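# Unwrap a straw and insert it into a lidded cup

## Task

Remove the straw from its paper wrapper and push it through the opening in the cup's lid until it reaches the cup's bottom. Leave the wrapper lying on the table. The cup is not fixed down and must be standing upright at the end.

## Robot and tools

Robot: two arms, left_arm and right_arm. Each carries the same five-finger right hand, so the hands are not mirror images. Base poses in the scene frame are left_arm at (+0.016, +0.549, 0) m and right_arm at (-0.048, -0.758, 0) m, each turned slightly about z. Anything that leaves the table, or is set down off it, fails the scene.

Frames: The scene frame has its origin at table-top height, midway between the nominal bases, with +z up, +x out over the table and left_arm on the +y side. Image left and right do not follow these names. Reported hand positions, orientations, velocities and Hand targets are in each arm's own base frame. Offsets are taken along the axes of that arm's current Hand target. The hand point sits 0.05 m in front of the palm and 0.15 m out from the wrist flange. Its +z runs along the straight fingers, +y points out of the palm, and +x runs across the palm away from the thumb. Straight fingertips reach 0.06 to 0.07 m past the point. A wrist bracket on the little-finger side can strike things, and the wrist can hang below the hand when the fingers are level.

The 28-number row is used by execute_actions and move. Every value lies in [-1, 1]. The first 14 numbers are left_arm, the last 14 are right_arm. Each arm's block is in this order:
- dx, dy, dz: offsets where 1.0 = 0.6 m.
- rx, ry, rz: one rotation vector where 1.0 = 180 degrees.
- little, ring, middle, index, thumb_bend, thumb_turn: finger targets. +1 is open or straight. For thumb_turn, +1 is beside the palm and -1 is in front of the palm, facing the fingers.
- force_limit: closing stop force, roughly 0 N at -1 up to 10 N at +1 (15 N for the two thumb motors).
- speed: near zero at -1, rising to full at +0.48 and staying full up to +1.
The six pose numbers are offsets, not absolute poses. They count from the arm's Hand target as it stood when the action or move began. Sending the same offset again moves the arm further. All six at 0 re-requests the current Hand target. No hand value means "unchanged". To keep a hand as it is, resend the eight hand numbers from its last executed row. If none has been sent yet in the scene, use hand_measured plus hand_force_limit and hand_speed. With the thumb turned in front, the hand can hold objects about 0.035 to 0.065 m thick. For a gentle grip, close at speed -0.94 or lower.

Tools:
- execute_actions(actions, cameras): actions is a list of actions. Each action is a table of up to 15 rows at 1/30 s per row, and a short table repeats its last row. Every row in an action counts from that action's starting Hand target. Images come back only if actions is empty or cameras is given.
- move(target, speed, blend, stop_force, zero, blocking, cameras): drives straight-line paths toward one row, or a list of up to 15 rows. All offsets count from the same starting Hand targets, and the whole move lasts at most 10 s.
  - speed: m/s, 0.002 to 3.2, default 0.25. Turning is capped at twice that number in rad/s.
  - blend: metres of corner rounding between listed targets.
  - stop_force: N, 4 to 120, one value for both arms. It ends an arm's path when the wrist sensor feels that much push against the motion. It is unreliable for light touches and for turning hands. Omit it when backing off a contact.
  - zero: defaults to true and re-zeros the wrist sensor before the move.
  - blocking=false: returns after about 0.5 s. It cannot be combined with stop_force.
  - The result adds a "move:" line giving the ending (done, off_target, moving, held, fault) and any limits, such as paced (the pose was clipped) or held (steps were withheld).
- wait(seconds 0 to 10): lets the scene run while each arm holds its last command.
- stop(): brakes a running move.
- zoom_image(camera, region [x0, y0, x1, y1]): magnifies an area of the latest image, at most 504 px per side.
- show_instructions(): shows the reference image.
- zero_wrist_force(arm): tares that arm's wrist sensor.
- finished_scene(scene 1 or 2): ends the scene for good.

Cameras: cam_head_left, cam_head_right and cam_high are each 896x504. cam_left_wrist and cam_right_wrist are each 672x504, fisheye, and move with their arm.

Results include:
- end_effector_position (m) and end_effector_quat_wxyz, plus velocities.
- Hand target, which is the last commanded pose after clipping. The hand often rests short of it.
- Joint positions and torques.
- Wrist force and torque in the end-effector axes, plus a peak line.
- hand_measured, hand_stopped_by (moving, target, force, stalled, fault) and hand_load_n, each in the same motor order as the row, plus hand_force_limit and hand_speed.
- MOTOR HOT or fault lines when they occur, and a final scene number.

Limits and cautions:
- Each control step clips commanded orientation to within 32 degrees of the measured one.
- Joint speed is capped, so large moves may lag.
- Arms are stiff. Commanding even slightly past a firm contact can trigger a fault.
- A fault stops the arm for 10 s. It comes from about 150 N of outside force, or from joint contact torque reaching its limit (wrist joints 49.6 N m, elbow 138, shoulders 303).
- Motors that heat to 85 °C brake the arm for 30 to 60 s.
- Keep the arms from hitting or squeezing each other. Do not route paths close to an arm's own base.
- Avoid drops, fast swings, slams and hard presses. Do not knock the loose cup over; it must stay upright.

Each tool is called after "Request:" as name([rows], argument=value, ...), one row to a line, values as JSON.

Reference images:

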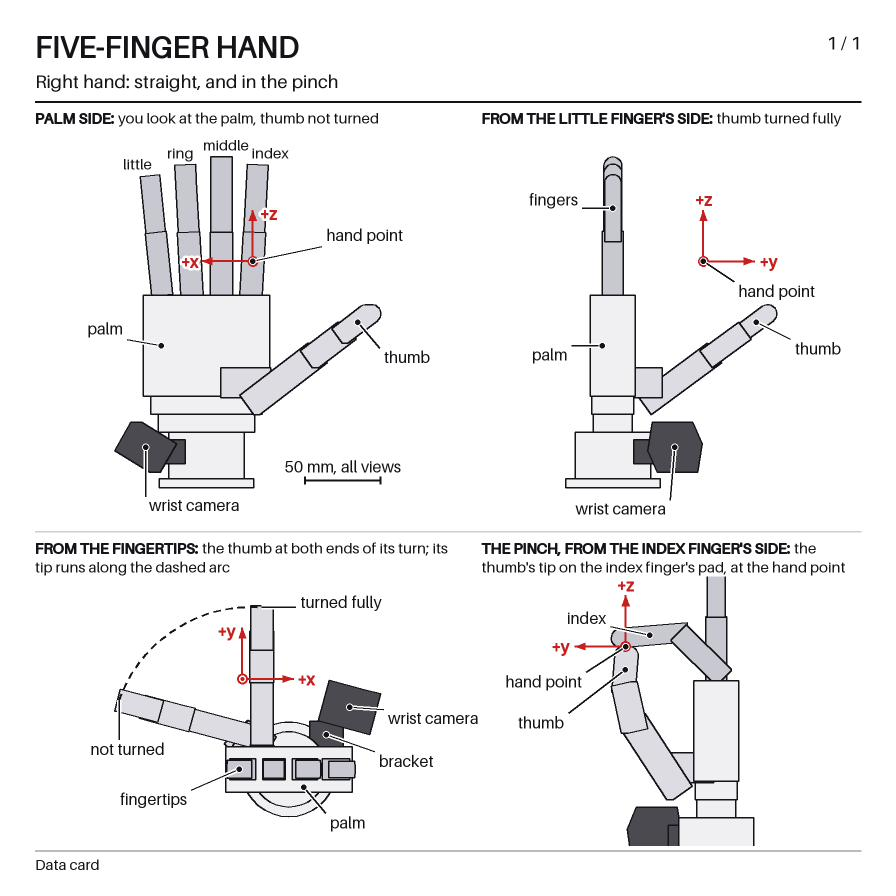

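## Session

Request:
execute_actions(actions=[])

Request:
zoom_image(camera="cam_head_right", region=[340, 200, 560, 350])

Request:
zoom_image(camera="cam_high", region=[480, 90, 700, 310])

Scene clock: 0.00 s.
left_arm: end_effector_position=(+0.9217, -0.3466, +0.3408) hand_measured=(+1.000, +1.000, +1.000, +1.000, +1.000, +1.000) hand_load_n=(+0.0, +0.0, +0.0, +0.0, +0.0, +0.0) hand_stopped_by=(target, target, target, target, target, target) hand_force_limit=0.00 hand_speed=-0.80 end_effector_quat_wxyz=(+0.067, +0.013, +0.994, +0.090) | right_arm: end_effector_position=(+0.1187, +0.5223, +0.1731) hand_measured=(+1.000, +1.000, +1.000, +1.000, +1.000, +1.000) hand_load_n=(+0.0, +0.0, +0.0, +0.0, +0.0, +0.0) hand_stopped_by=(target, target, target, target, target, target) hand_force_limit=0.00 hand_speed=-0.80 end_effector_quat_wxyz=(+0.152, +0.292, +0.912, +0.246)
Joint positions: left_arm=[-0.668 -0.612 0.519 1.668 1.346 -2.212] | right_arm=[1.238 -1.511 2.223 0.339 1.855 0.211]
Joint velocities: within noise
Joint torques (N m): no reading
Wrist force (N): no reading
Wrist torque (N m): no reading
Wrist force, peak (N): no reading
Hand target: left_arm +0.9217, -0.3466, +0.3408; +0.067, +0.013, +0.994, +0.090 | right_arm +0.1187, +0.5223, +0.1731; +0.152, +0.292, +0.912, +0.246
camera_calibration:
cam_left_wrist: T_world_to_cam=[[-0.215429, 0.966042, 0.142663, 0.485409], [0.736594, 0.0648419, 0.673219, -0.893014], [0.641108, 0.250116, -0.72555, -0.142296], [0, 0, 0, 1]] pos_world=[0.853587, -0.37543, 0.428701]
cam_right_wrist: T_world_to_cam=[[0.277612, 0.828288, 0.486694, -0.547983], [0.507871, -0.556561, 0.657501, 0.112928], [0.815475, 0.0646472, -0.575171, 0.0785178], [0, 0, 0, 1]] pos_world=[0.0307446, 0.511663, 0.237611]

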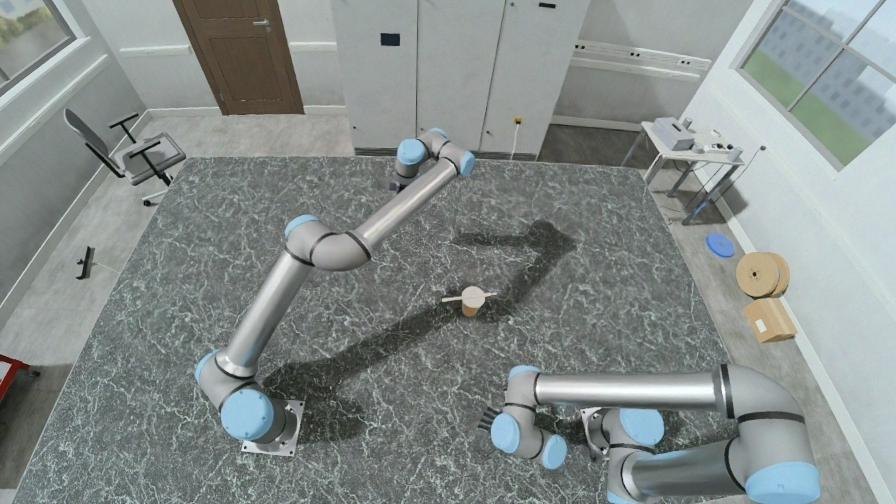

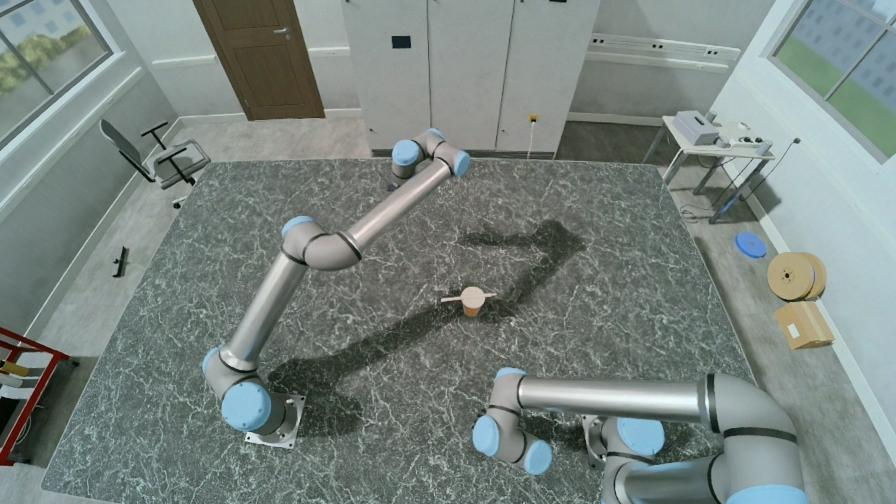

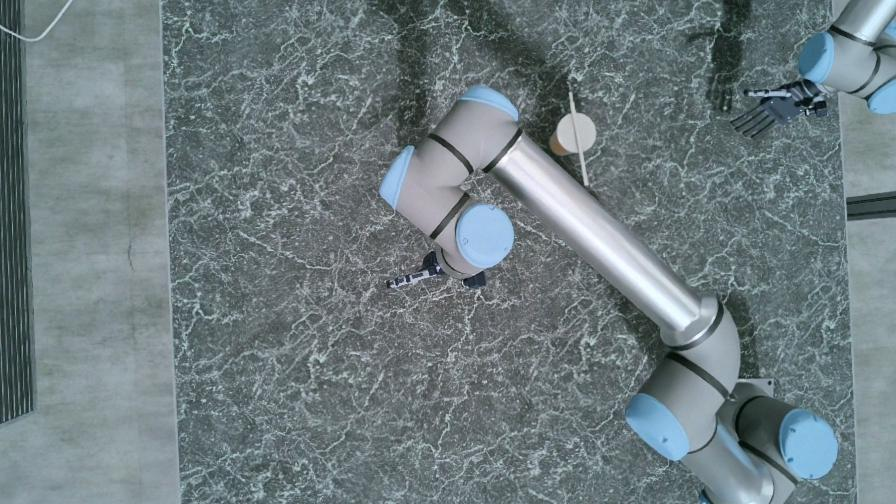

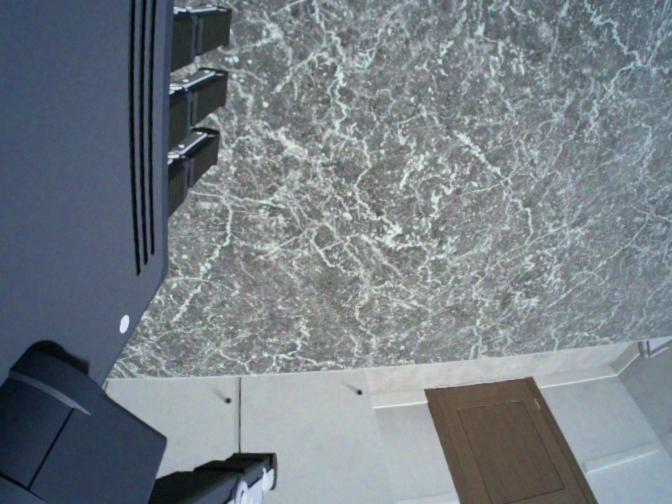

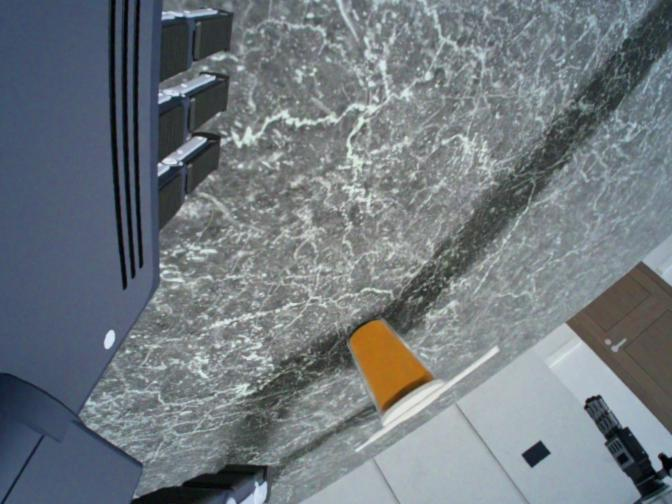

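Scaled by 2.291 from the camera's 896x504 image, which has a finer 1280x720 frame.

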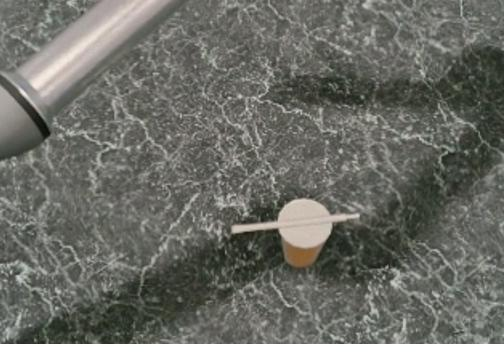

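Scaled by 2.291 from the camera's 896x504 image, which has a finer 1280x720 frame.

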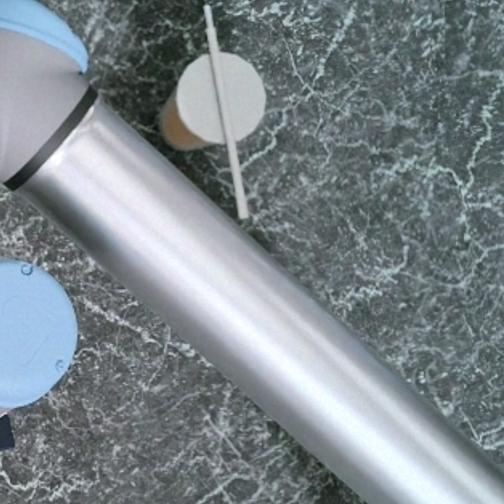

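Request:
move([
  [0,0,0,0,0,0,1,1,1,1,1,1,0,0,-0.035,0.1407,-0.2182,0,0,0,1,1,1,1,1,1,0,0],
  [0.6223,-0.4752,-0.1532,0.0772,-0.0039,0.4293,1,1,1,1,1,1,0,0,-0.7623,0.3798,0.0523,0.0431,0.229,-0.7012,1,1,1,1,1,1,0,0],
  [0.6398,-0.4992,-0.0228,0.0772,-0.0039,0.4293,1,1,1,1,1,1,0,0,-0.7445,0.3082,0.1635,0.0431,0.229,-0.7012,1,1,1,1,1,1,0,0],
], cameras=["cam_left_wrist","cam_right_wrist","cam_high"], speed=0.5)

Request:
zoom_image(camera="cam_right_wrist", region=[180, 80, 480, 380])

Request:
zoom_image(camera="cam_left_wrist", region=[180, 80, 480, 380])

Scene clock: 93.63 s.
left_arm: end_effector_position=(+0.5352, -0.6288, +0.2502) hand_measured=(+1.000, +1.000, +1.000, +1.000, +1.000, +1.000) hand_load_n=(+0.0, +0.0, +0.0, +0.0, +0.0, +0.0) hand_stopped_by=(target, target, target, target, target, target) hand_force_limit=0.00 hand_speed=0.00 end_effector_quat_wxyz=(+0.000, +0.637, +0.771, +0.000) | right_arm: end_effector_position=(+0.5945, +0.4176, +0.2509) hand_measured=(+1.000, +1.000, +1.000, +1.000, +1.000, +1.000) hand_load_n=(+0.0, +0.0, +0.0, +0.0, +0.0, +0.0) hand_stopped_by=(target, target, target, target, target, target) hand_force_limit=0.00 hand_speed=0.00 end_effector_quat_wxyz=(+0.000, +0.739, -0.674, +0.000)
Joint positions: left_arm=[-1.142 -1.006 1.328 1.25 1.571 -1.331] | right_arm=[0.309 -1.014 1.339 1.245 1.572 -2.925]
Joint torques (N m): left_arm=[-18.18 -65.67 -29.67 0.93 -2.4 2.02] | right_arm=[-7.58 -69.1 -26.39 2.55 -3.69 -1.63]
Wrist force (N): left_arm=[0.3 0.9 0.4] | right_arm=[0.5 0.6 0.0]
Wrist torque (N m): left_arm=[0.17 -0.05 -0.07] | right_arm=[0.10 -0.09 0.17]
Wrist force, peak (N): left_arm=[0.2 0.5 2.8] | right_arm=[0.1 1.1 -1.9]
Hand target: left_arm +0.5352, -0.6288, +0.2499; +0.000, +0.637, +0.771, +0.000 | right_arm +0.5945, +0.4176, +0.2507; +0.000, +0.739, -0.674, +0.000
Off the commanded pose: left_arm 0.000 m, 0 deg | right_arm 0.000 m, 0 deg.
move: done
camera_calibration:
cam_left_wrist: T_world_to_cam=[[0.911645, 0.41096, -0.0037756, -0.227944], [0.346547, -0.763751, 0.5446, -0.809069], [0.220925, -0.49779, -0.838688, -0.106757], [0, 0, 0, 1]] pos_world=[0.511769, -0.577394, 0.350223]
cam_right_wrist: T_world_to_cam=[[-0.95118, -0.308503, -0.00905665, 0.698454], [-0.265604, 0.803262, 0.533127, -0.314883], [-0.157197, 0.509505, -0.845987, 0.202454], [0, 0, 0, 1]] pos_world=[0.612546, 0.365258, 0.345472]
Images, in order (width x height): cam_high 896x504, cam_left_wrist 672x504, cam_right_wrist 672x504.

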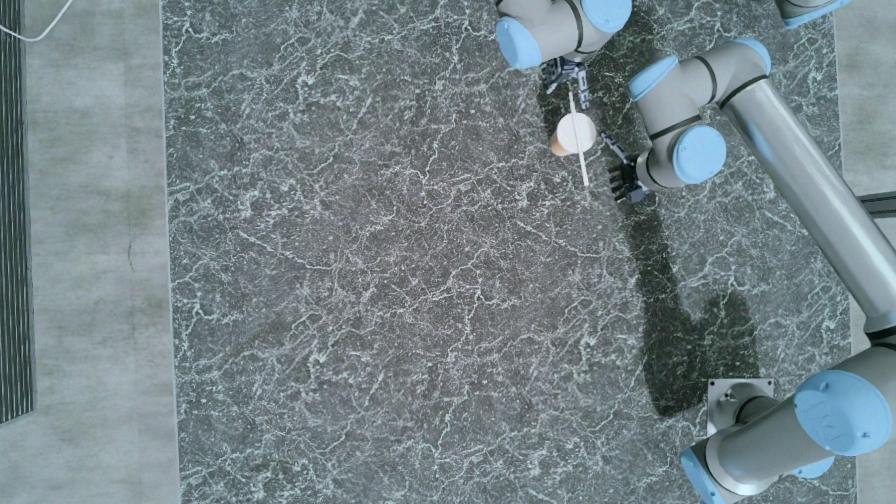

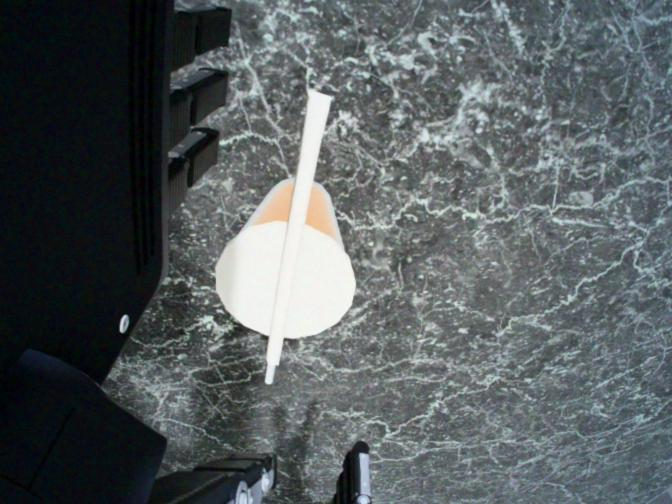

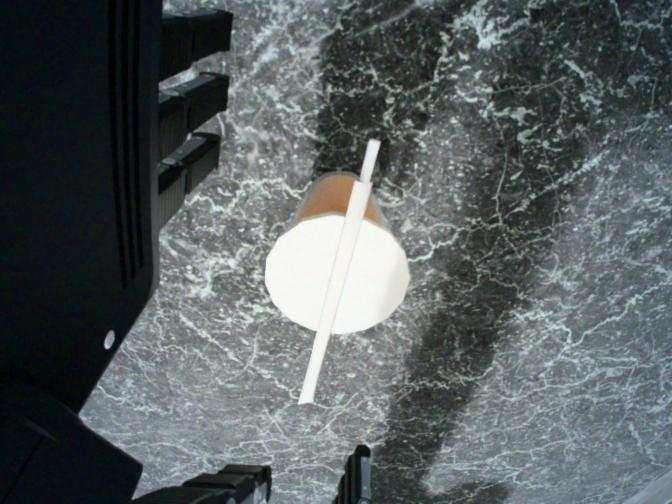

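Scaled by 1.680 from the camera's 672x504 image, which has a finer 960x720 frame.

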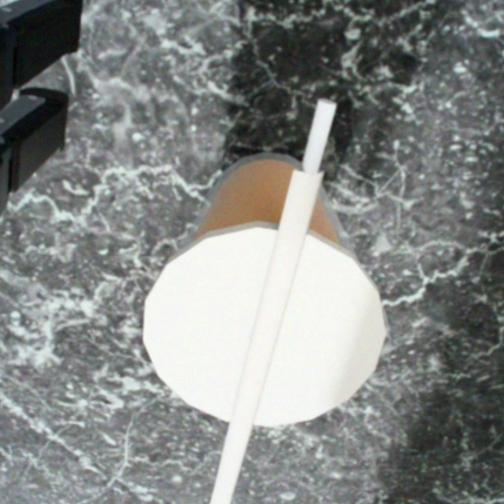

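Scaled by 1.680 from the camera's 672x504 image, which has a finer 960x720 frame.

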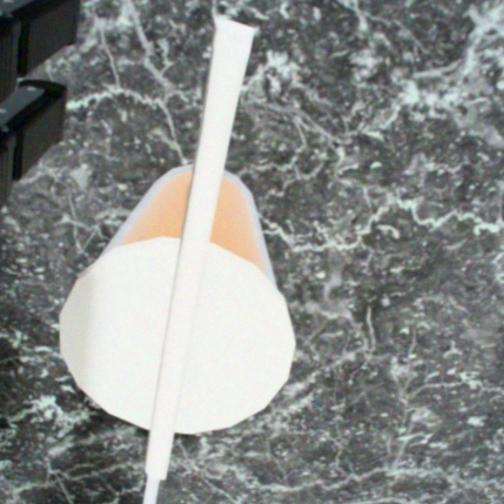

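Request:
move([
  [0,0,0,0,0,0,1,1,1,0.35,0.0,-0.65,0,0.2,0,0,0,0,0,0,1,1,1,0.35,-0.09,-0.62,0,0.2],
  [0.0192,-0.0307,0,0,0,-0.004,1,1,1,0.35,0.0,-0.65,0,0.2,-0.0105,0.0337,0,0,0,-0.005,1,1,1,0.35,-0.09,-0.62,0,0.2],
  [0.0192,-0.0307,0.1732,0,0,-0.004,1,1,1,0.35,0.0,-0.65,0,0.2,-0.0105,0.0337,0.1728,0,0,-0.005,1,1,1,0.35,-0.09,-0.62,0,0.2],
], cameras=["cam_left_wrist","cam_right_wrist"], speed=0.12)

Request:
zoom_image(camera="cam_right_wrist", region=[240, 120, 440, 320])

Request:
zoom_image(camera="cam_left_wrist", region=[220, 70, 470, 320])

Scene clock: 180.47 s.
left_arm: end_effector_position=(+0.5149, -0.6209, +0.1462) hand_measured=(+1.000, +1.000, +1.000, +0.350, +0.000, -0.650) hand_load_n=(+0.0, +0.0, +0.0, +0.0, +0.0, +0.0) hand_stopped_by=(target, target, target, target, target, target) hand_force_limit=0.00 hand_speed=0.20 end_effector_quat_wxyz=(+0.000, +0.632, +0.775, +0.000) | right_arm: end_effector_position=(+0.5738, +0.4219, +0.1472) hand_measured=(+1.000, +1.000, +1.000, +0.350, -0.090, -0.620) hand_load_n=(+0.0, +0.0, +0.0, +0.5, +0.0, +0.0) hand_stopped_by=(target, target, target, target, target, target) hand_force_limit=0.00 hand_speed=0.20 end_effector_quat_wxyz=(+0.000, +0.744, -0.668, +0.000)
Joint positions: left_arm=[-1.163 -0.966 1.46 1.077 1.571 -1.365] | right_arm=[0.325 -0.968 1.462 1.077 1.572 -2.925]
Joint torques (N m): left_arm=[-10.75 -69.36 -27.79 1.23 -1.97 -0.42] | right_arm=[-6.82 -73.41 -22.08 2.45 1.36 -1.9]
Wrist force (N): left_arm=[-0.5 0.4 0.6] | right_arm=[0.2 1.0 0.3]
Wrist torque (N m): left_arm=[0.00 0.04 0.04] | right_arm=[0.21 -0.08 0.17]
Wrist force, peak (N): left_arm=[-0.3 0.3 1.5] | right_arm=[0.1 1.1 1.1]
Hand target: left_arm +0.5149, -0.6209, +0.1460; +0.000, +0.632, +0.775, +0.000 | right_arm +0.5738, +0.4220, +0.1470; +0.000, +0.744, -0.668, +0.000
Off the commanded pose: left_arm 0.000 m, 0 deg | right_arm 0.000 m, 0 deg.
move: done
camera_calibration:
cam_left_wrist: T_world_to_cam=[[0.906391, 0.422423, -0.0038367, -0.203194], [0.356164, -0.759273, 0.544658, -0.741554], [0.227163, -0.49504, -0.838649, -0.186957], [0, 0, 0, 1]] pos_world=[0.490758, -0.569759, 0.246322]
cam_right_wrist: T_world_to_cam=[[-0.946233, -0.323361, -0.00900068, 0.682515], [-0.27812, 0.799006, 0.53314, -0.259593], [-0.165205, 0.506978, -0.845979, 0.114931], [0, 0, 0, 1]] pos_world=[0.592608, 0.369847, 0.241772]
Images, in order (width x height): cam_left_wrist 672x504, cam_right_wrist 672x504.

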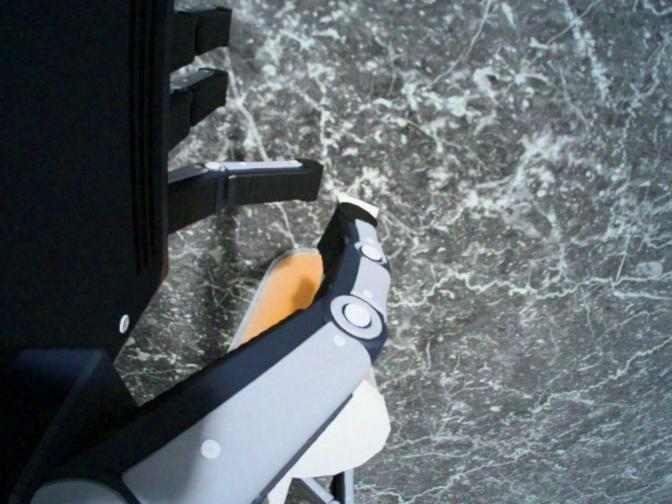

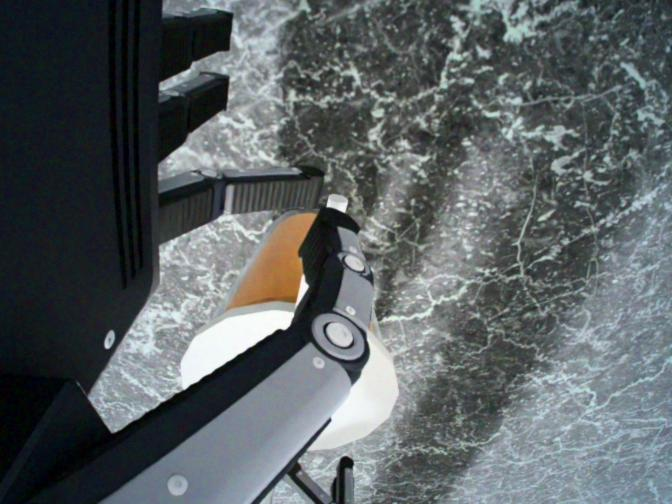

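Scaled by 2.520 from the camera's 672x504 image, which has a finer 960x720 frame.

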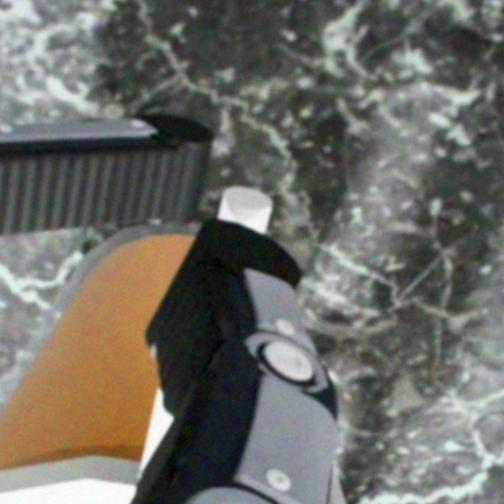

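Scaled by 2.016 from the camera's 672x504 image, which has a finer 960x720 frame.

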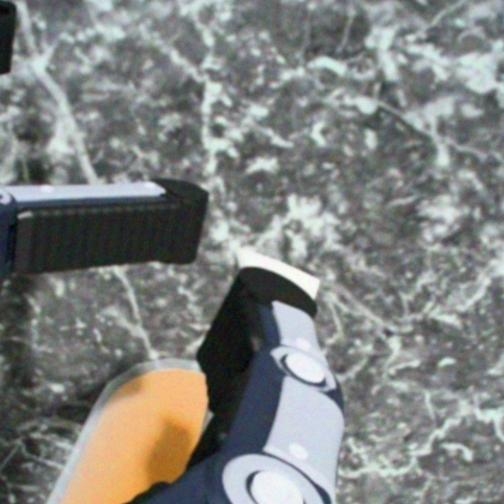

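Request:
move([
  [0,0,0,0,0,0,1,1,1,0.1,0.0,-0.65,0,0,0,0,0,0,0,0,1,1,1,0.1,-0.09,-0.62,0,0],
  [0,0,0,0,0,0,1,1,1,-0.6,0.0,-0.65,1.0,-0.3,0,0,0,0,0,0,1,1,1,-0.6,-0.09,-0.62,1.0,-0.4],
  [0,0,-0.025,0,0,0,1,1,1,-0.6,0.0,-0.65,1.0,-0.3,0,0,-0.025,0,0,0,1,1,1,-0.6,-0.09,-0.62,1.0,-0.4],
], cameras=["cam_left_wrist","cam_right_wrist"], speed=0.05)

Request:
zoom_image(camera="cam_right_wrist", region=[240, 120, 440, 320])

Request:
zoom_image(camera="cam_left_wrist", region=[220, 70, 470, 320])

Scene clock: 208.00 s.
left_arm: end_effector_position=(+0.5149, -0.6209, +0.1608) hand_measured=(+1.000, +1.000, +1.000, -0.246, +0.000, -0.650) hand_load_n=(+0.0, +0.0, +0.0, +15.0, +1.5, -0.5) hand_stopped_by=(target, target, target, force, target, target) hand_force_limit=1.00 hand_speed=-0.30 end_effector_quat_wxyz=(+0.000, +0.632, +0.775, +0.000) | right_arm: end_effector_position=(+0.5739, +0.4220, +0.1618) hand_measured=(+1.000, +1.000, +1.000, -0.150, -0.090, -0.620) hand_load_n=(+0.0, +0.0, +0.0, +14.5, -1.0, -2.0) hand_stopped_by=(target, target, target, force, target, target) hand_force_limit=1.00 hand_speed=-0.40 end_effector_quat_wxyz=(+0.000, +0.744, -0.668, +0.000)
Joint positions: left_arm=[-1.163 -0.977 1.45 1.099 1.571 -1.365] | right_arm=[0.325 -0.979 1.452 1.098 1.572 -2.925]
Joint torques (N m): left_arm=[17.21 -94.66 -38.5 6.65 -1.93 0.65] | right_arm=[-3.58 -92.95 -37.04 6.4 -2.85 1.51]
Wrist force (N): left_arm=[-0.2 0.6 0.4] | right_arm=[-0.2 0.8 0.3]
Wrist torque (N m): left_arm=[0.04 -0.01 0.06] | right_arm=[0.17 0.00 0.14]
Wrist force, peak (N): left_arm=[-0.4 0.2 1.0] | right_arm=[0.1 1.2 0.3]
Hand target: left_arm +0.5149, -0.6209, +0.1610; +0.000, +0.632, +0.775, +0.000 | right_arm +0.5738, +0.4220, +0.1620; +0.000, +0.744, -0.668, +0.000
Off the commanded pose: left_arm 0.000 m, 0 deg | right_arm 0.000 m, 0 deg.
move: done
camera_calibration:
cam_left_wrist: T_world_to_cam=[[0.906394, 0.422418, -0.00367569, -0.203184], [0.356089, -0.759332, 0.544624, -0.749495], [0.227268, -0.494953, -0.838672, -0.174708], [0, 0, 0, 1]] pos_world=[0.490758, -0.569759, 0.260923]
cam_right_wrist: T_world_to_cam=[[-0.946224, -0.323385, -0.00901693, 0.682655], [-0.278149, 0.798996, 0.53314, -0.267356], [-0.165205, 0.506978, -0.845979, 0.127283], [0, 0, 0, 1]] pos_world=[0.592608, 0.369847, 0.256372]
Images, in order (width x height): cam_left_wrist 672x504, cam_right_wrist 672x504.

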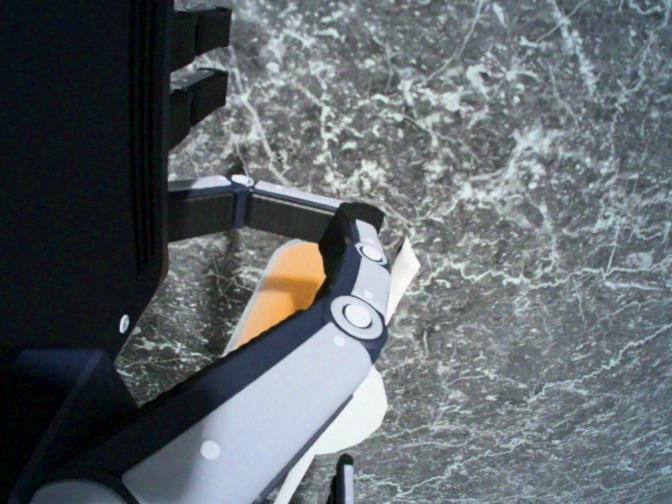

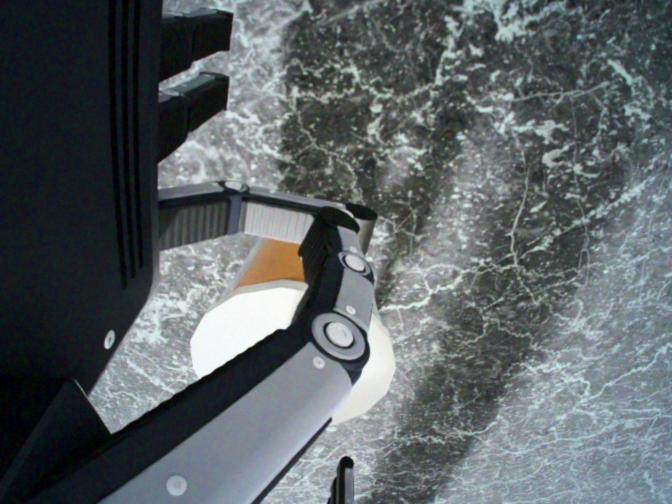

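Scaled by 2.520 from the camera's 672x504 image, which has a finer 960x720 frame.

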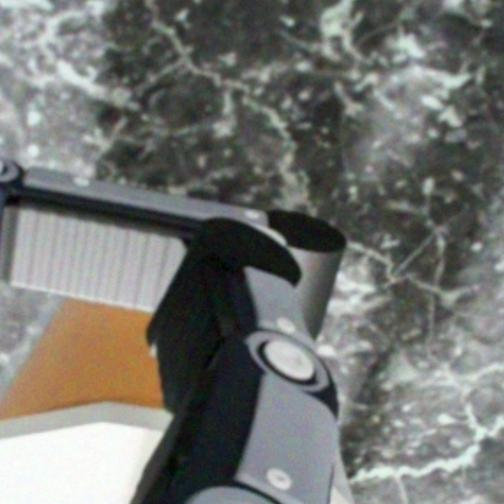

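Scaled by 2.016 from the camera's 672x504 image, which has a finer 960x720 frame.

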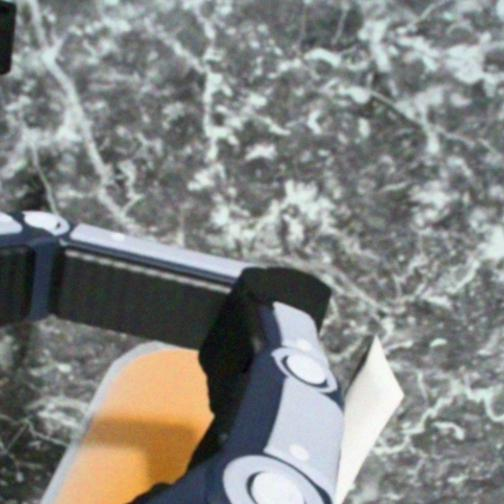

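Request:
move([
  [0,0,-0.08,0,0,0,1,1,1,0.4,0.0,-0.65,0,0.2,0,0,0,0,0,0,1,1,1,-0.6,-0.09,-0.62,1.0,-0.4],
  [0.03,0,-0.08,0,0,0,1,1,1,1,1,1,0,0.3,0,0,0,0,0,0,1,1,1,-0.6,-0.09,-0.62,1.0,-0.4],
], cameras=["cam_left_wrist"], speed=0.15)

Request:
zoom_image(camera="cam_left_wrist", region=[240, 120, 440, 320])

Request:
move(target=[-0.06,0,0,0,0,0,1,1,1,1,1,1,0,0.3,0,0,0,0,0,0,1,1,1,-0.6,-0.09,-0.62,1.0,-0.4], cameras=["cam_left_wrist"], speed=0.15)

Request:
zoom_image(camera="cam_left_wrist", region=[240, 60, 440, 260])

Scene clock: 229.80 s.
left_arm: end_effector_position=(+0.5113, -0.6033, +0.2091) hand_measured=(+1.000, +1.000, +1.000, +1.000, +1.000, +1.000) hand_load_n=(+0.0, +0.0, +0.0, +0.0, +0.0, +0.0) hand_stopped_by=(target, target, target, target, target, target) hand_force_limit=0.00 hand_speed=0.30 end_effector_quat_wxyz=(+0.000, +0.632, +0.775, +0.000) | right_arm: end_effector_position=(+0.5738, +0.4220, +0.1620) hand_measured=(+1.000, +1.000, +1.000, -0.150, -0.090, -0.620) hand_load_n=(+0.0, +0.0, +0.0, +14.5, -0.5, -2.0) hand_stopped_by=(target, target, target, force, target, target) hand_force_limit=1.00 hand_speed=-0.40 end_effector_quat_wxyz=(+0.000, +0.744, -0.668, +0.000)
Joint positions: left_arm=[-1.158 -1.036 1.453 1.155 1.571 -1.36] | right_arm=[0.325 -0.979 1.452 1.098 1.572 -2.925]
Joint torques (N m): left_arm=[20.32 -90.37 -28.04 1.13 -0.06 1.82] | right_arm=[1.71 -88.86 -36.85 6.68 -0.54 1.67]
Wrist force (N): left_arm=[0.0 0.6 0.6] | right_arm=[-0.2 0.9 0.2]
Wrist torque (N m): left_arm=[0.11 -0.04 -0.03] | right_arm=[0.19 0.00 0.14]
Wrist force, peak (N): left_arm=[-0.3 0.4 1.6] | right_arm=[0.1 1.2 0.5]
Hand target: left_arm +0.5113, -0.6033, +0.2091; +0.000, +0.632, +0.775, +0.000 | right_arm +0.5738, +0.4220, +0.1620; +0.000, +0.744, -0.668, +0.000
Off the commanded pose: left_arm 0.000 m, 0 deg | right_arm 0.000 m, 0 deg.
move: done
camera_calibration:
cam_left_wrist: T_world_to_cam=[[0.906394, 0.422418, -0.00367569, -0.207269], [0.356089, -0.759332, 0.544624, -0.761135], [0.227268, -0.494953, -0.838672, -0.124778], [0, 0, 0, 1]] pos_world=[0.487258, -0.552159, 0.309123]
Images, in order (width x height): cam_left_wrist 672x504.

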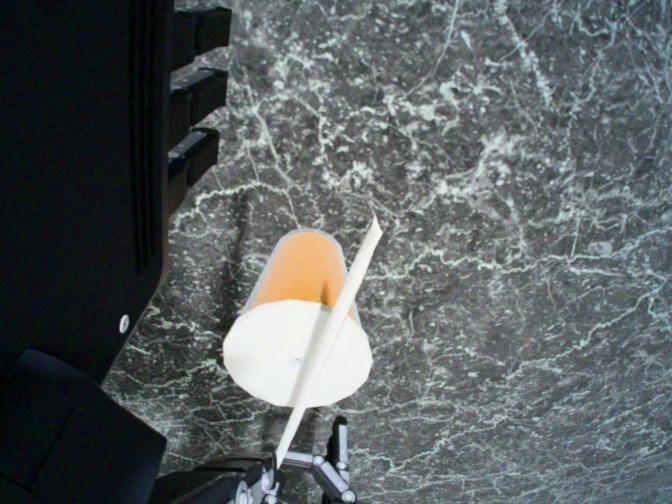

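Scaled by 2.520 from the camera's 672x504 image, which has a finer 960x720 frame.

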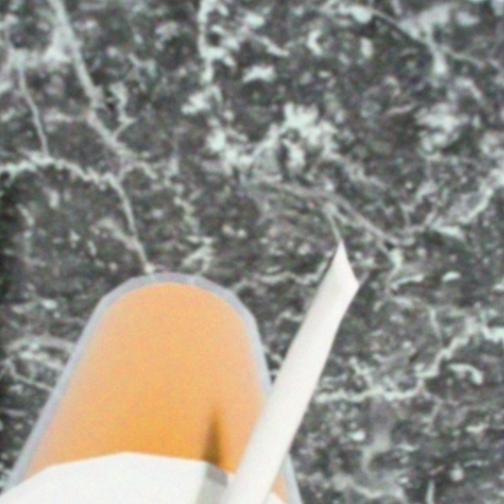

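Scene clock: 230.77 s.
left_arm: end_effector_position=(+0.5185, -0.6384, +0.2090) hand_measured=(+1.000, +1.000, +1.000, +1.000, +1.000, +1.000) hand_load_n=(+0.0, +0.0, +0.0, +0.0, +0.0, +0.0) hand_stopped_by=(target, target, target, target, target, target) hand_force_limit=0.00 hand_speed=0.30 end_effector_quat_wxyz=(+0.000, +0.632, +0.775, +0.000) | right_arm: end_effector_position=(+0.5738, +0.4220, +0.1620) hand_measured=(+1.000, +1.000, +1.000, -0.150, -0.090, -0.620) hand_load_n=(+0.0, +0.0, +0.0, +14.5, +0.0, -2.0) hand_stopped_by=(target, target, target, force, target, target) hand_force_limit=1.00 hand_speed=-0.40 end_effector_quat_wxyz=(+0.000, +0.744, -0.668, +0.000)
Joint positions: left_arm=[-1.168 -0.985 1.37 1.186 1.571 -1.37] | right_arm=[0.325 -0.979 1.452 1.098 1.572 -2.925]
Joint torques (N m): left_arm=[-17.79 -66.11 -38.71 6.44 -1.68 -2.17] | right_arm=[2.1 -88.47 -36.73 6.81 0.1 1.56]
Wrist force (N): left_arm=[-0.2 0.2 0.3] | right_arm=[0.0 0.8 0.3]
Wrist torque (N m): left_arm=[0.04 0.00 0.08] | right_arm=[0.17 -0.04 0.15]
Wrist force, peak (N): left_arm=[0.4 1.0 0.5] | right_arm=[-0.3 0.9 0.3]
Hand target: left_arm +0.5186, -0.6385, +0.2090; +0.000, +0.632, +0.775, +0.000 | right_arm +0.5738, +0.4220, +0.1620; +0.000, +0.744, -0.668, +0.000
Off the commanded pose: left_arm 0.000 m, 0 deg | right_arm 0.000 m, 0 deg.
move: done
camera_calibration:
cam_left_wrist: T_world_to_cam=[[0.906403, 0.422397, -0.00371185, -0.198932], [0.35606, -0.759267, 0.544733, -0.790409], [0.227275, -0.495069, -0.838601, -0.143931], [0, 0, 0, 1]] pos_world=[0.494458, -0.587359, 0.309123]
Images, in order (width x height): cam_left_wrist 672x504.

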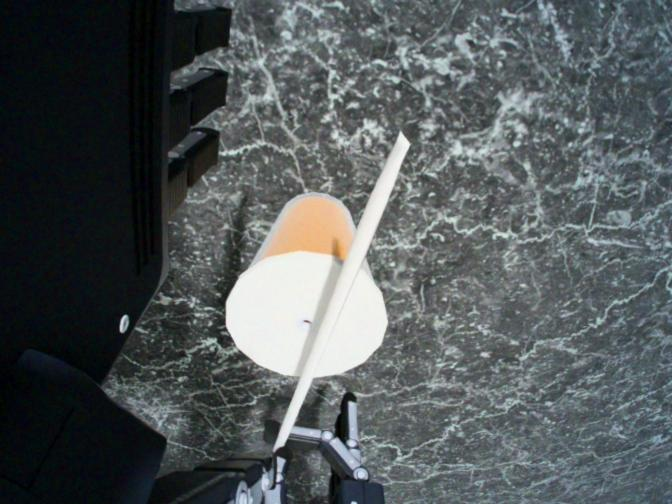

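Scaled by 2.520 from the camera's 672x504 image, which has a finer 960x720 frame.

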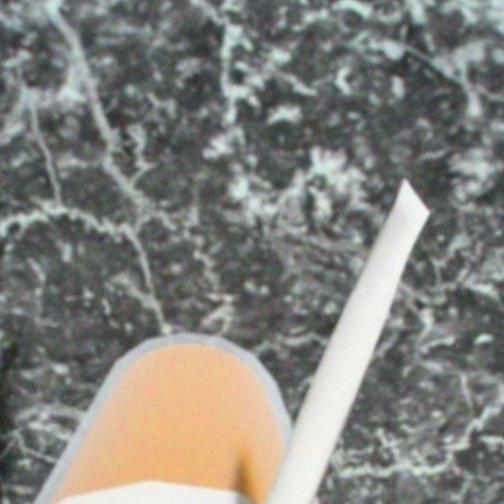

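Request:
move([
  [0,0,0,0,0,0,1,1,1,0.35,0.0,-0.65,0,0.2,0,0,0,0,0,0,1,1,1,-0.6,-0.09,-0.62,1.0,-0.4],
  [0.0298,0.0243,0,0,0,0.0261,1,1,1,0.35,0.0,-0.65,0,0.2,0,0,0,0,0,0,1,1,1,-0.6,-0.09,-0.62,1.0,-0.4],
  [0.0298,0.0243,0.0417,0,0,0.0261,1,1,1,0.35,0.0,-0.65,0,0.2,0,0,0,0,0,0,1,1,1,-0.6,-0.09,-0.62,1.0,-0.4],
], cameras=["cam_left_wrist"], speed=0.12)

Request:
zoom_image(camera="cam_left_wrist", region=[220, 70, 470, 320])

Scene clock: 312.60 s.
left_arm: end_effector_position=(+0.5292, -0.6181, +0.1842) hand_measured=(+1.000, +1.000, +1.000, +0.350, +0.000, -0.650) hand_load_n=(+0.0, +0.0, +0.0, +0.0, +0.0, +0.0) hand_stopped_by=(target, target, target, target, target, target) hand_force_limit=0.00 hand_speed=0.20 end_effector_quat_wxyz=(+0.000, +0.663, +0.748, +0.000) | right_arm: end_effector_position=(+0.5738, +0.4220, +0.1620) hand_measured=(+1.000, +1.000, +1.000, -0.150, -0.090, -0.620) hand_load_n=(+0.0, +0.0, +0.0, +14.5, -0.5, -2.5) hand_stopped_by=(target, target, target, force, target, target) hand_force_limit=1.00 hand_speed=-0.40 end_effector_quat_wxyz=(+0.000, +0.744, -0.668, +0.000)
Joint positions: left_arm=[-1.139 -0.989 1.424 1.136 1.571 -1.259] | right_arm=[0.325 -0.979 1.452 1.098 1.572 -2.925]
Joint torques (N m): left_arm=[19.33 -66.62 -27.1 0.83 2.05 2.18] | right_arm=[2 -86.33 -36.93 6.81 2.41 1.67]
Wrist force (N): left_arm=[0.6 0.1 0.5] | right_arm=[0.1 0.7 0.5]
Wrist torque (N m): left_arm=[0.04 -0.07 -0.02] | right_arm=[0.16 -0.05 0.16]
Wrist force, peak (N): left_arm=[0.4 0.1 1.2] | right_arm=[0.1 1.2 0.2]
Hand target: left_arm +0.5292, -0.6181, +0.1840; +0.000, +0.663, +0.748, +0.000 | right_arm +0.5738, +0.4220, +0.1620; +0.000, +0.744, -0.668, +0.000
Off the commanded pose: left_arm 0.000 m, 0 deg | right_arm 0.000 m, 0 deg.
move: done
camera_calibration:
cam_left_wrist: T_world_to_cam=[[0.937947, 0.346757, -0.00378265, -0.280756], [0.29273, -0.785867, 0.544723, -0.748164], [0.185914, -0.512028, -0.838608, -0.145667], [0, 0, 0, 1]] pos_world=[0.509425, -0.565188, 0.284323]
Images, in order (width x height): cam_left_wrist 672x504.

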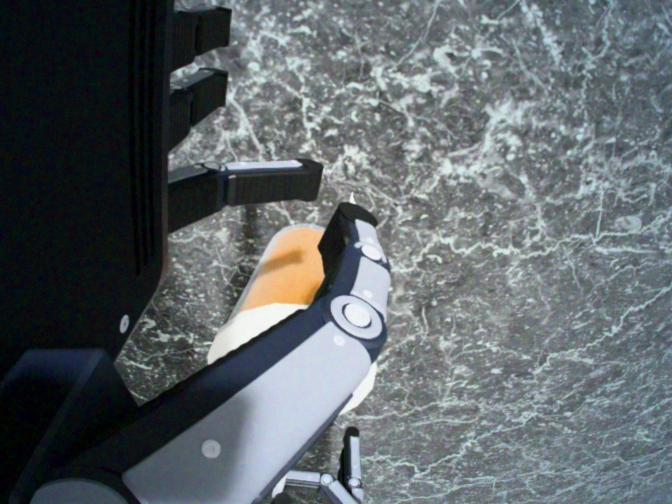

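Scaled by 2.016 from the camera's 672x504 image, which has a finer 960x720 frame.

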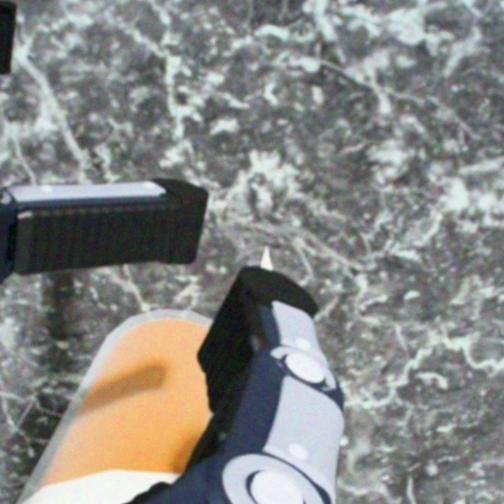

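Request:
move([
  [0,0,0,0,0,0,1,1,1,0.1,0.0,-0.65,0,0,0,0,0,0,0,0,1,1,1,-0.6,-0.09,-0.62,1.0,-0.4],
  [0,0,0,0,0,0,1,1,1,-0.6,0.0,-0.65,1.0,-0.35,0,0,0,0,0,0,1,1,1,-0.6,-0.09,-0.62,1.0,-0.4],
], cameras=["cam_left_wrist"], speed=0.12)

Request:
zoom_image(camera="cam_left_wrist", region=[220, 70, 470, 320])

Scene clock: 324.13 s.
left_arm: end_effector_position=(+0.5292, -0.6181, +0.1840) hand_measured=(+1.000, +1.000, +1.000, -0.244, +0.000, -0.650) hand_load_n=(-0.5, +0.0, +0.0, +15.0, +1.0, -0.5) hand_stopped_by=(target, target, target, force, target, target) hand_force_limit=1.00 hand_speed=-0.35 end_effector_quat_wxyz=(+0.000, +0.663, +0.748, +0.000) | right_arm: end_effector_position=(+0.5738, +0.4220, +0.1620) hand_measured=(+1.000, +1.000, +1.000, -0.150, -0.090, -0.620) hand_load_n=(+0.0, +0.0, +0.0, +14.0, -2.0, -3.5) hand_stopped_by=(target, target, target, force, target, target) hand_force_limit=1.00 hand_speed=-0.40 end_effector_quat_wxyz=(+0.000, +0.744, -0.668, +0.000)
Joint positions: left_arm=[-1.139 -0.988 1.424 1.136 1.571 -1.259] | right_arm=[0.325 -0.979 1.452 1.098 1.572 -2.925]
Joint torques (N m): left_arm=[20.24 -68.06 -31.68 1.47 -1.85 1.97] | right_arm=[1.29 -84.54 -35.81 6.86 2.82 1.7]
Wrist force (N): left_arm=[-0.5 0.2 1.5] | right_arm=[-0.5 0.8 -0.1]
Wrist torque (N m): left_arm=[0.04 0.01 -0.04] | right_arm=[0.20 -0.17 0.17]
Wrist force, peak (N): left_arm=[-0.5 0.2 1.5] | right_arm=[0.0 1.2 0.5]
Hand target: left_arm +0.5292, -0.6181, +0.1840; +0.000, +0.663, +0.748, +0.000 | right_arm +0.5738, +0.4220, +0.1620; +0.000, +0.744, -0.668, +0.000
Off the commanded pose: left_arm 0.000 m, 0 deg | right_arm 0.000 m, 0 deg.
move: done
camera_calibration:
cam_left_wrist: T_world_to_cam=[[0.937947, 0.346757, -0.00378265, -0.280757], [0.29273, -0.785867, 0.544723, -0.748], [0.185914, -0.512028, -0.838608, -0.145918], [0, 0, 0, 1]] pos_world=[0.509425, -0.565188, 0.284023]
Images, in order (width x height): cam_left_wrist 672x504.

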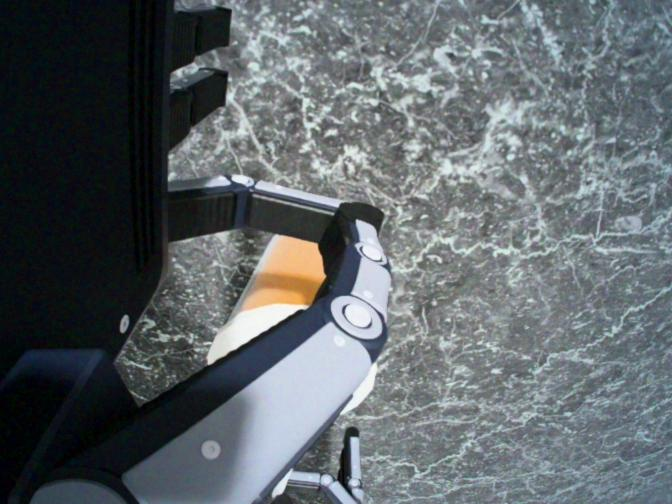

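Scaled by 2.016 from the camera's 672x504 image, which has a finer 960x720 frame.

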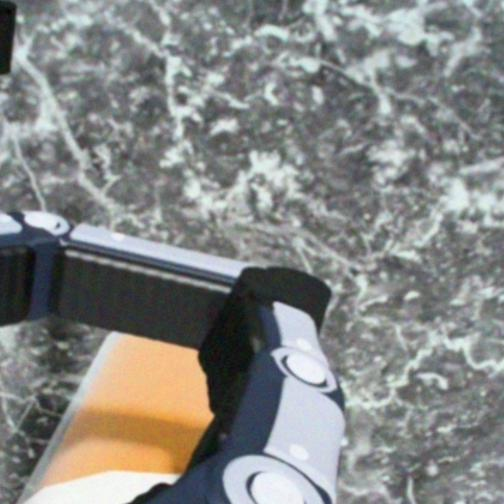

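Request:
move(target=[0,0,0,0,0,0,1,1,1,-0.6,0.0,-0.65,1.0,-0.35,0.0333,0,0,0,0,0,1,1,1,-0.6,-0.09,-0.62,1.0,-0.4], cameras=["cam_left_wrist","cam_right_wrist","cam_high"], speed=0.02)

Request:
zoom_image(camera="cam_high", region=[530, 60, 650, 220])

Request:
zoom_image(camera="cam_left_wrist", region=[220, 70, 470, 320])

Scene clock: 336.43 s.
left_arm: end_effector_position=(+0.5293, -0.6181, +0.1840) hand_measured=(+1.000, +1.000, +1.000, -0.244, +0.000, -0.650) hand_load_n=(+0.0, +0.0, +0.0, +14.5, +1.0, -1.0) hand_stopped_by=(target, target, target, force, target, target) hand_force_limit=1.00 hand_speed=-0.35 end_effector_quat_wxyz=(+0.000, +0.663, +0.748, +0.000) | right_arm: end_effector_position=(+0.5760, +0.4023, +0.1620) hand_measured=(+1.000, +1.000, +1.000, -0.150, -0.090, -0.620) hand_load_n=(+0.0, +0.0, +0.0, +15.0, -0.5, -2.0) hand_stopped_by=(target, target, target, force, target, target) hand_force_limit=1.00 hand_speed=-0.40 end_effector_quat_wxyz=(+0.000, +0.744, -0.668, +0.000)
Joint positions: left_arm=[-1.139 -0.988 1.424 1.136 1.571 -1.259] | right_arm=[0.298 -0.992 1.473 1.09 1.572 -2.951]
Joint torques (N m): left_arm=[16.64 -71.49 -37.01 2.37 -2.15 1.46] | right_arm=[-14.21 -89.33 -24.75 1.23 2.76 -2.42]
Wrist force (N): left_arm=[0.1 0.0 0.8] | right_arm=[0.1 0.8 0.3]
Wrist torque (N m): left_arm=[0.01 -0.01 -0.04] | right_arm=[0.18 -0.03 0.16]
Wrist force, peak (N): left_arm=[-0.8 -0.1 1.8] | right_arm=[-0.6 1.0 -0.8]
Hand target: left_arm +0.5292, -0.6181, +0.1840; +0.000, +0.663, +0.748, +0.000 | right_arm +0.5760, +0.4021, +0.1620; +0.000, +0.744, -0.668, +0.000
Off the commanded pose: left_arm 0.000 m, 0 deg | right_arm 0.000 m, 0 deg.
move: done
camera_calibration:
cam_left_wrist: T_world_to_cam=[[0.937947, 0.346757, -0.00378265, -0.280757], [0.29273, -0.785867, 0.544723, -0.748], [0.185914, -0.512028, -0.838608, -0.145918], [0, 0, 0, 1]] pos_world=[0.509425, -0.565188, 0.284023]
cam_right_wrist: T_world_to_cam=[[-0.946233, -0.323361, -0.00900068, 0.678392], [-0.27812, 0.799006, 0.53314, -0.251211], [-0.165205, 0.506978, -0.845979, 0.137752], [0, 0, 0, 1]] pos_world=[0.594808, 0.350247, 0.256572]
Images, in order (width x height): cam_high 896x504, cam_left_wrist 672x504, cam_right_wrist 672x504.

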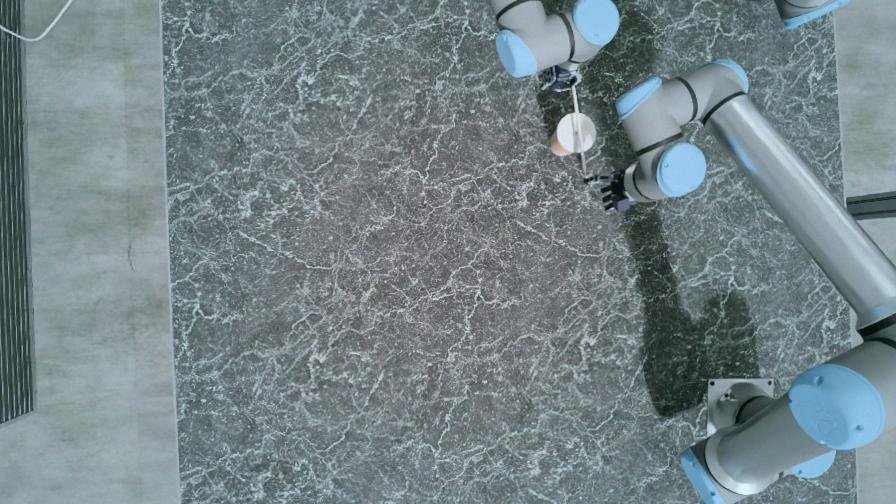

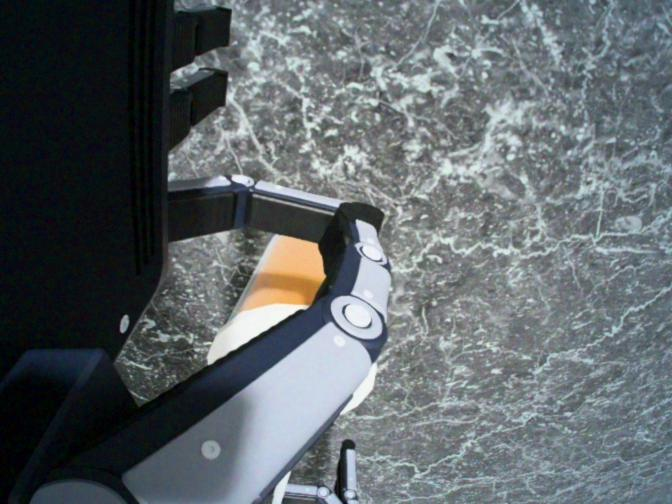

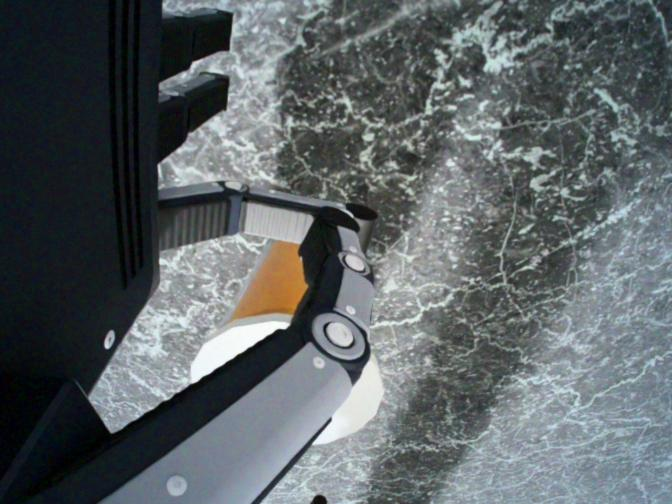

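Scaled by 3.150 from the camera's 896x504 image, which has a finer 1280x720 frame.

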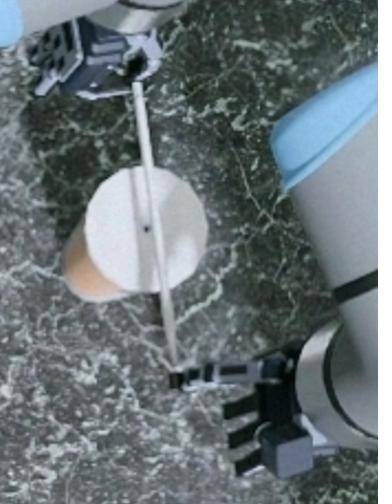

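Scaled by 2.016 from the camera's 672x504 image, which has a finer 960x720 frame.

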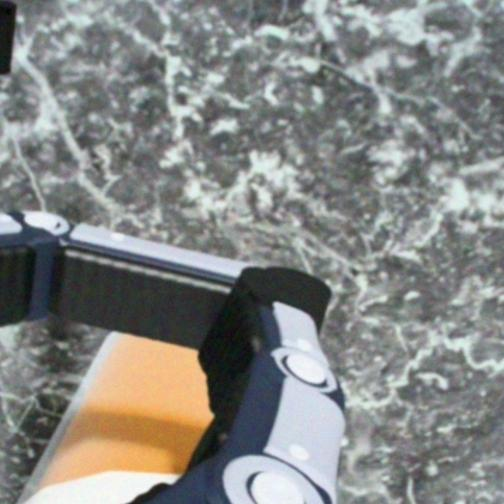

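Request:
zoom_image(camera="cam_high", region=[560, 75, 600, 135])

Request:
zoom_image(camera="cam_high", region=[565, 140, 605, 190])

Scaled by 8.400 from the camera's 896x504 image, which has a finer 1280x720 frame.

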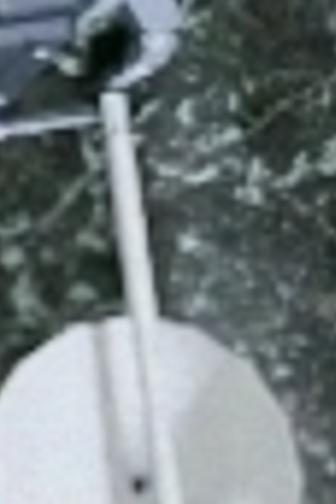

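Scaled by 10.080 from the camera's 896x504 image, which has a finer 1280x720 frame.

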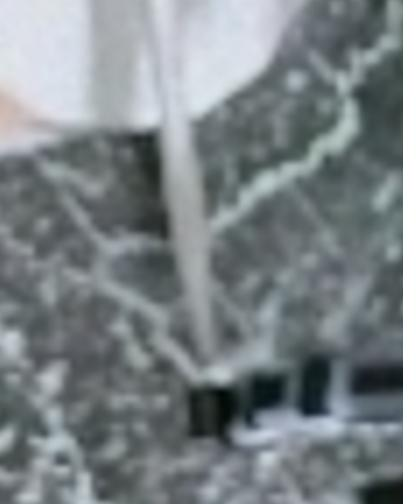

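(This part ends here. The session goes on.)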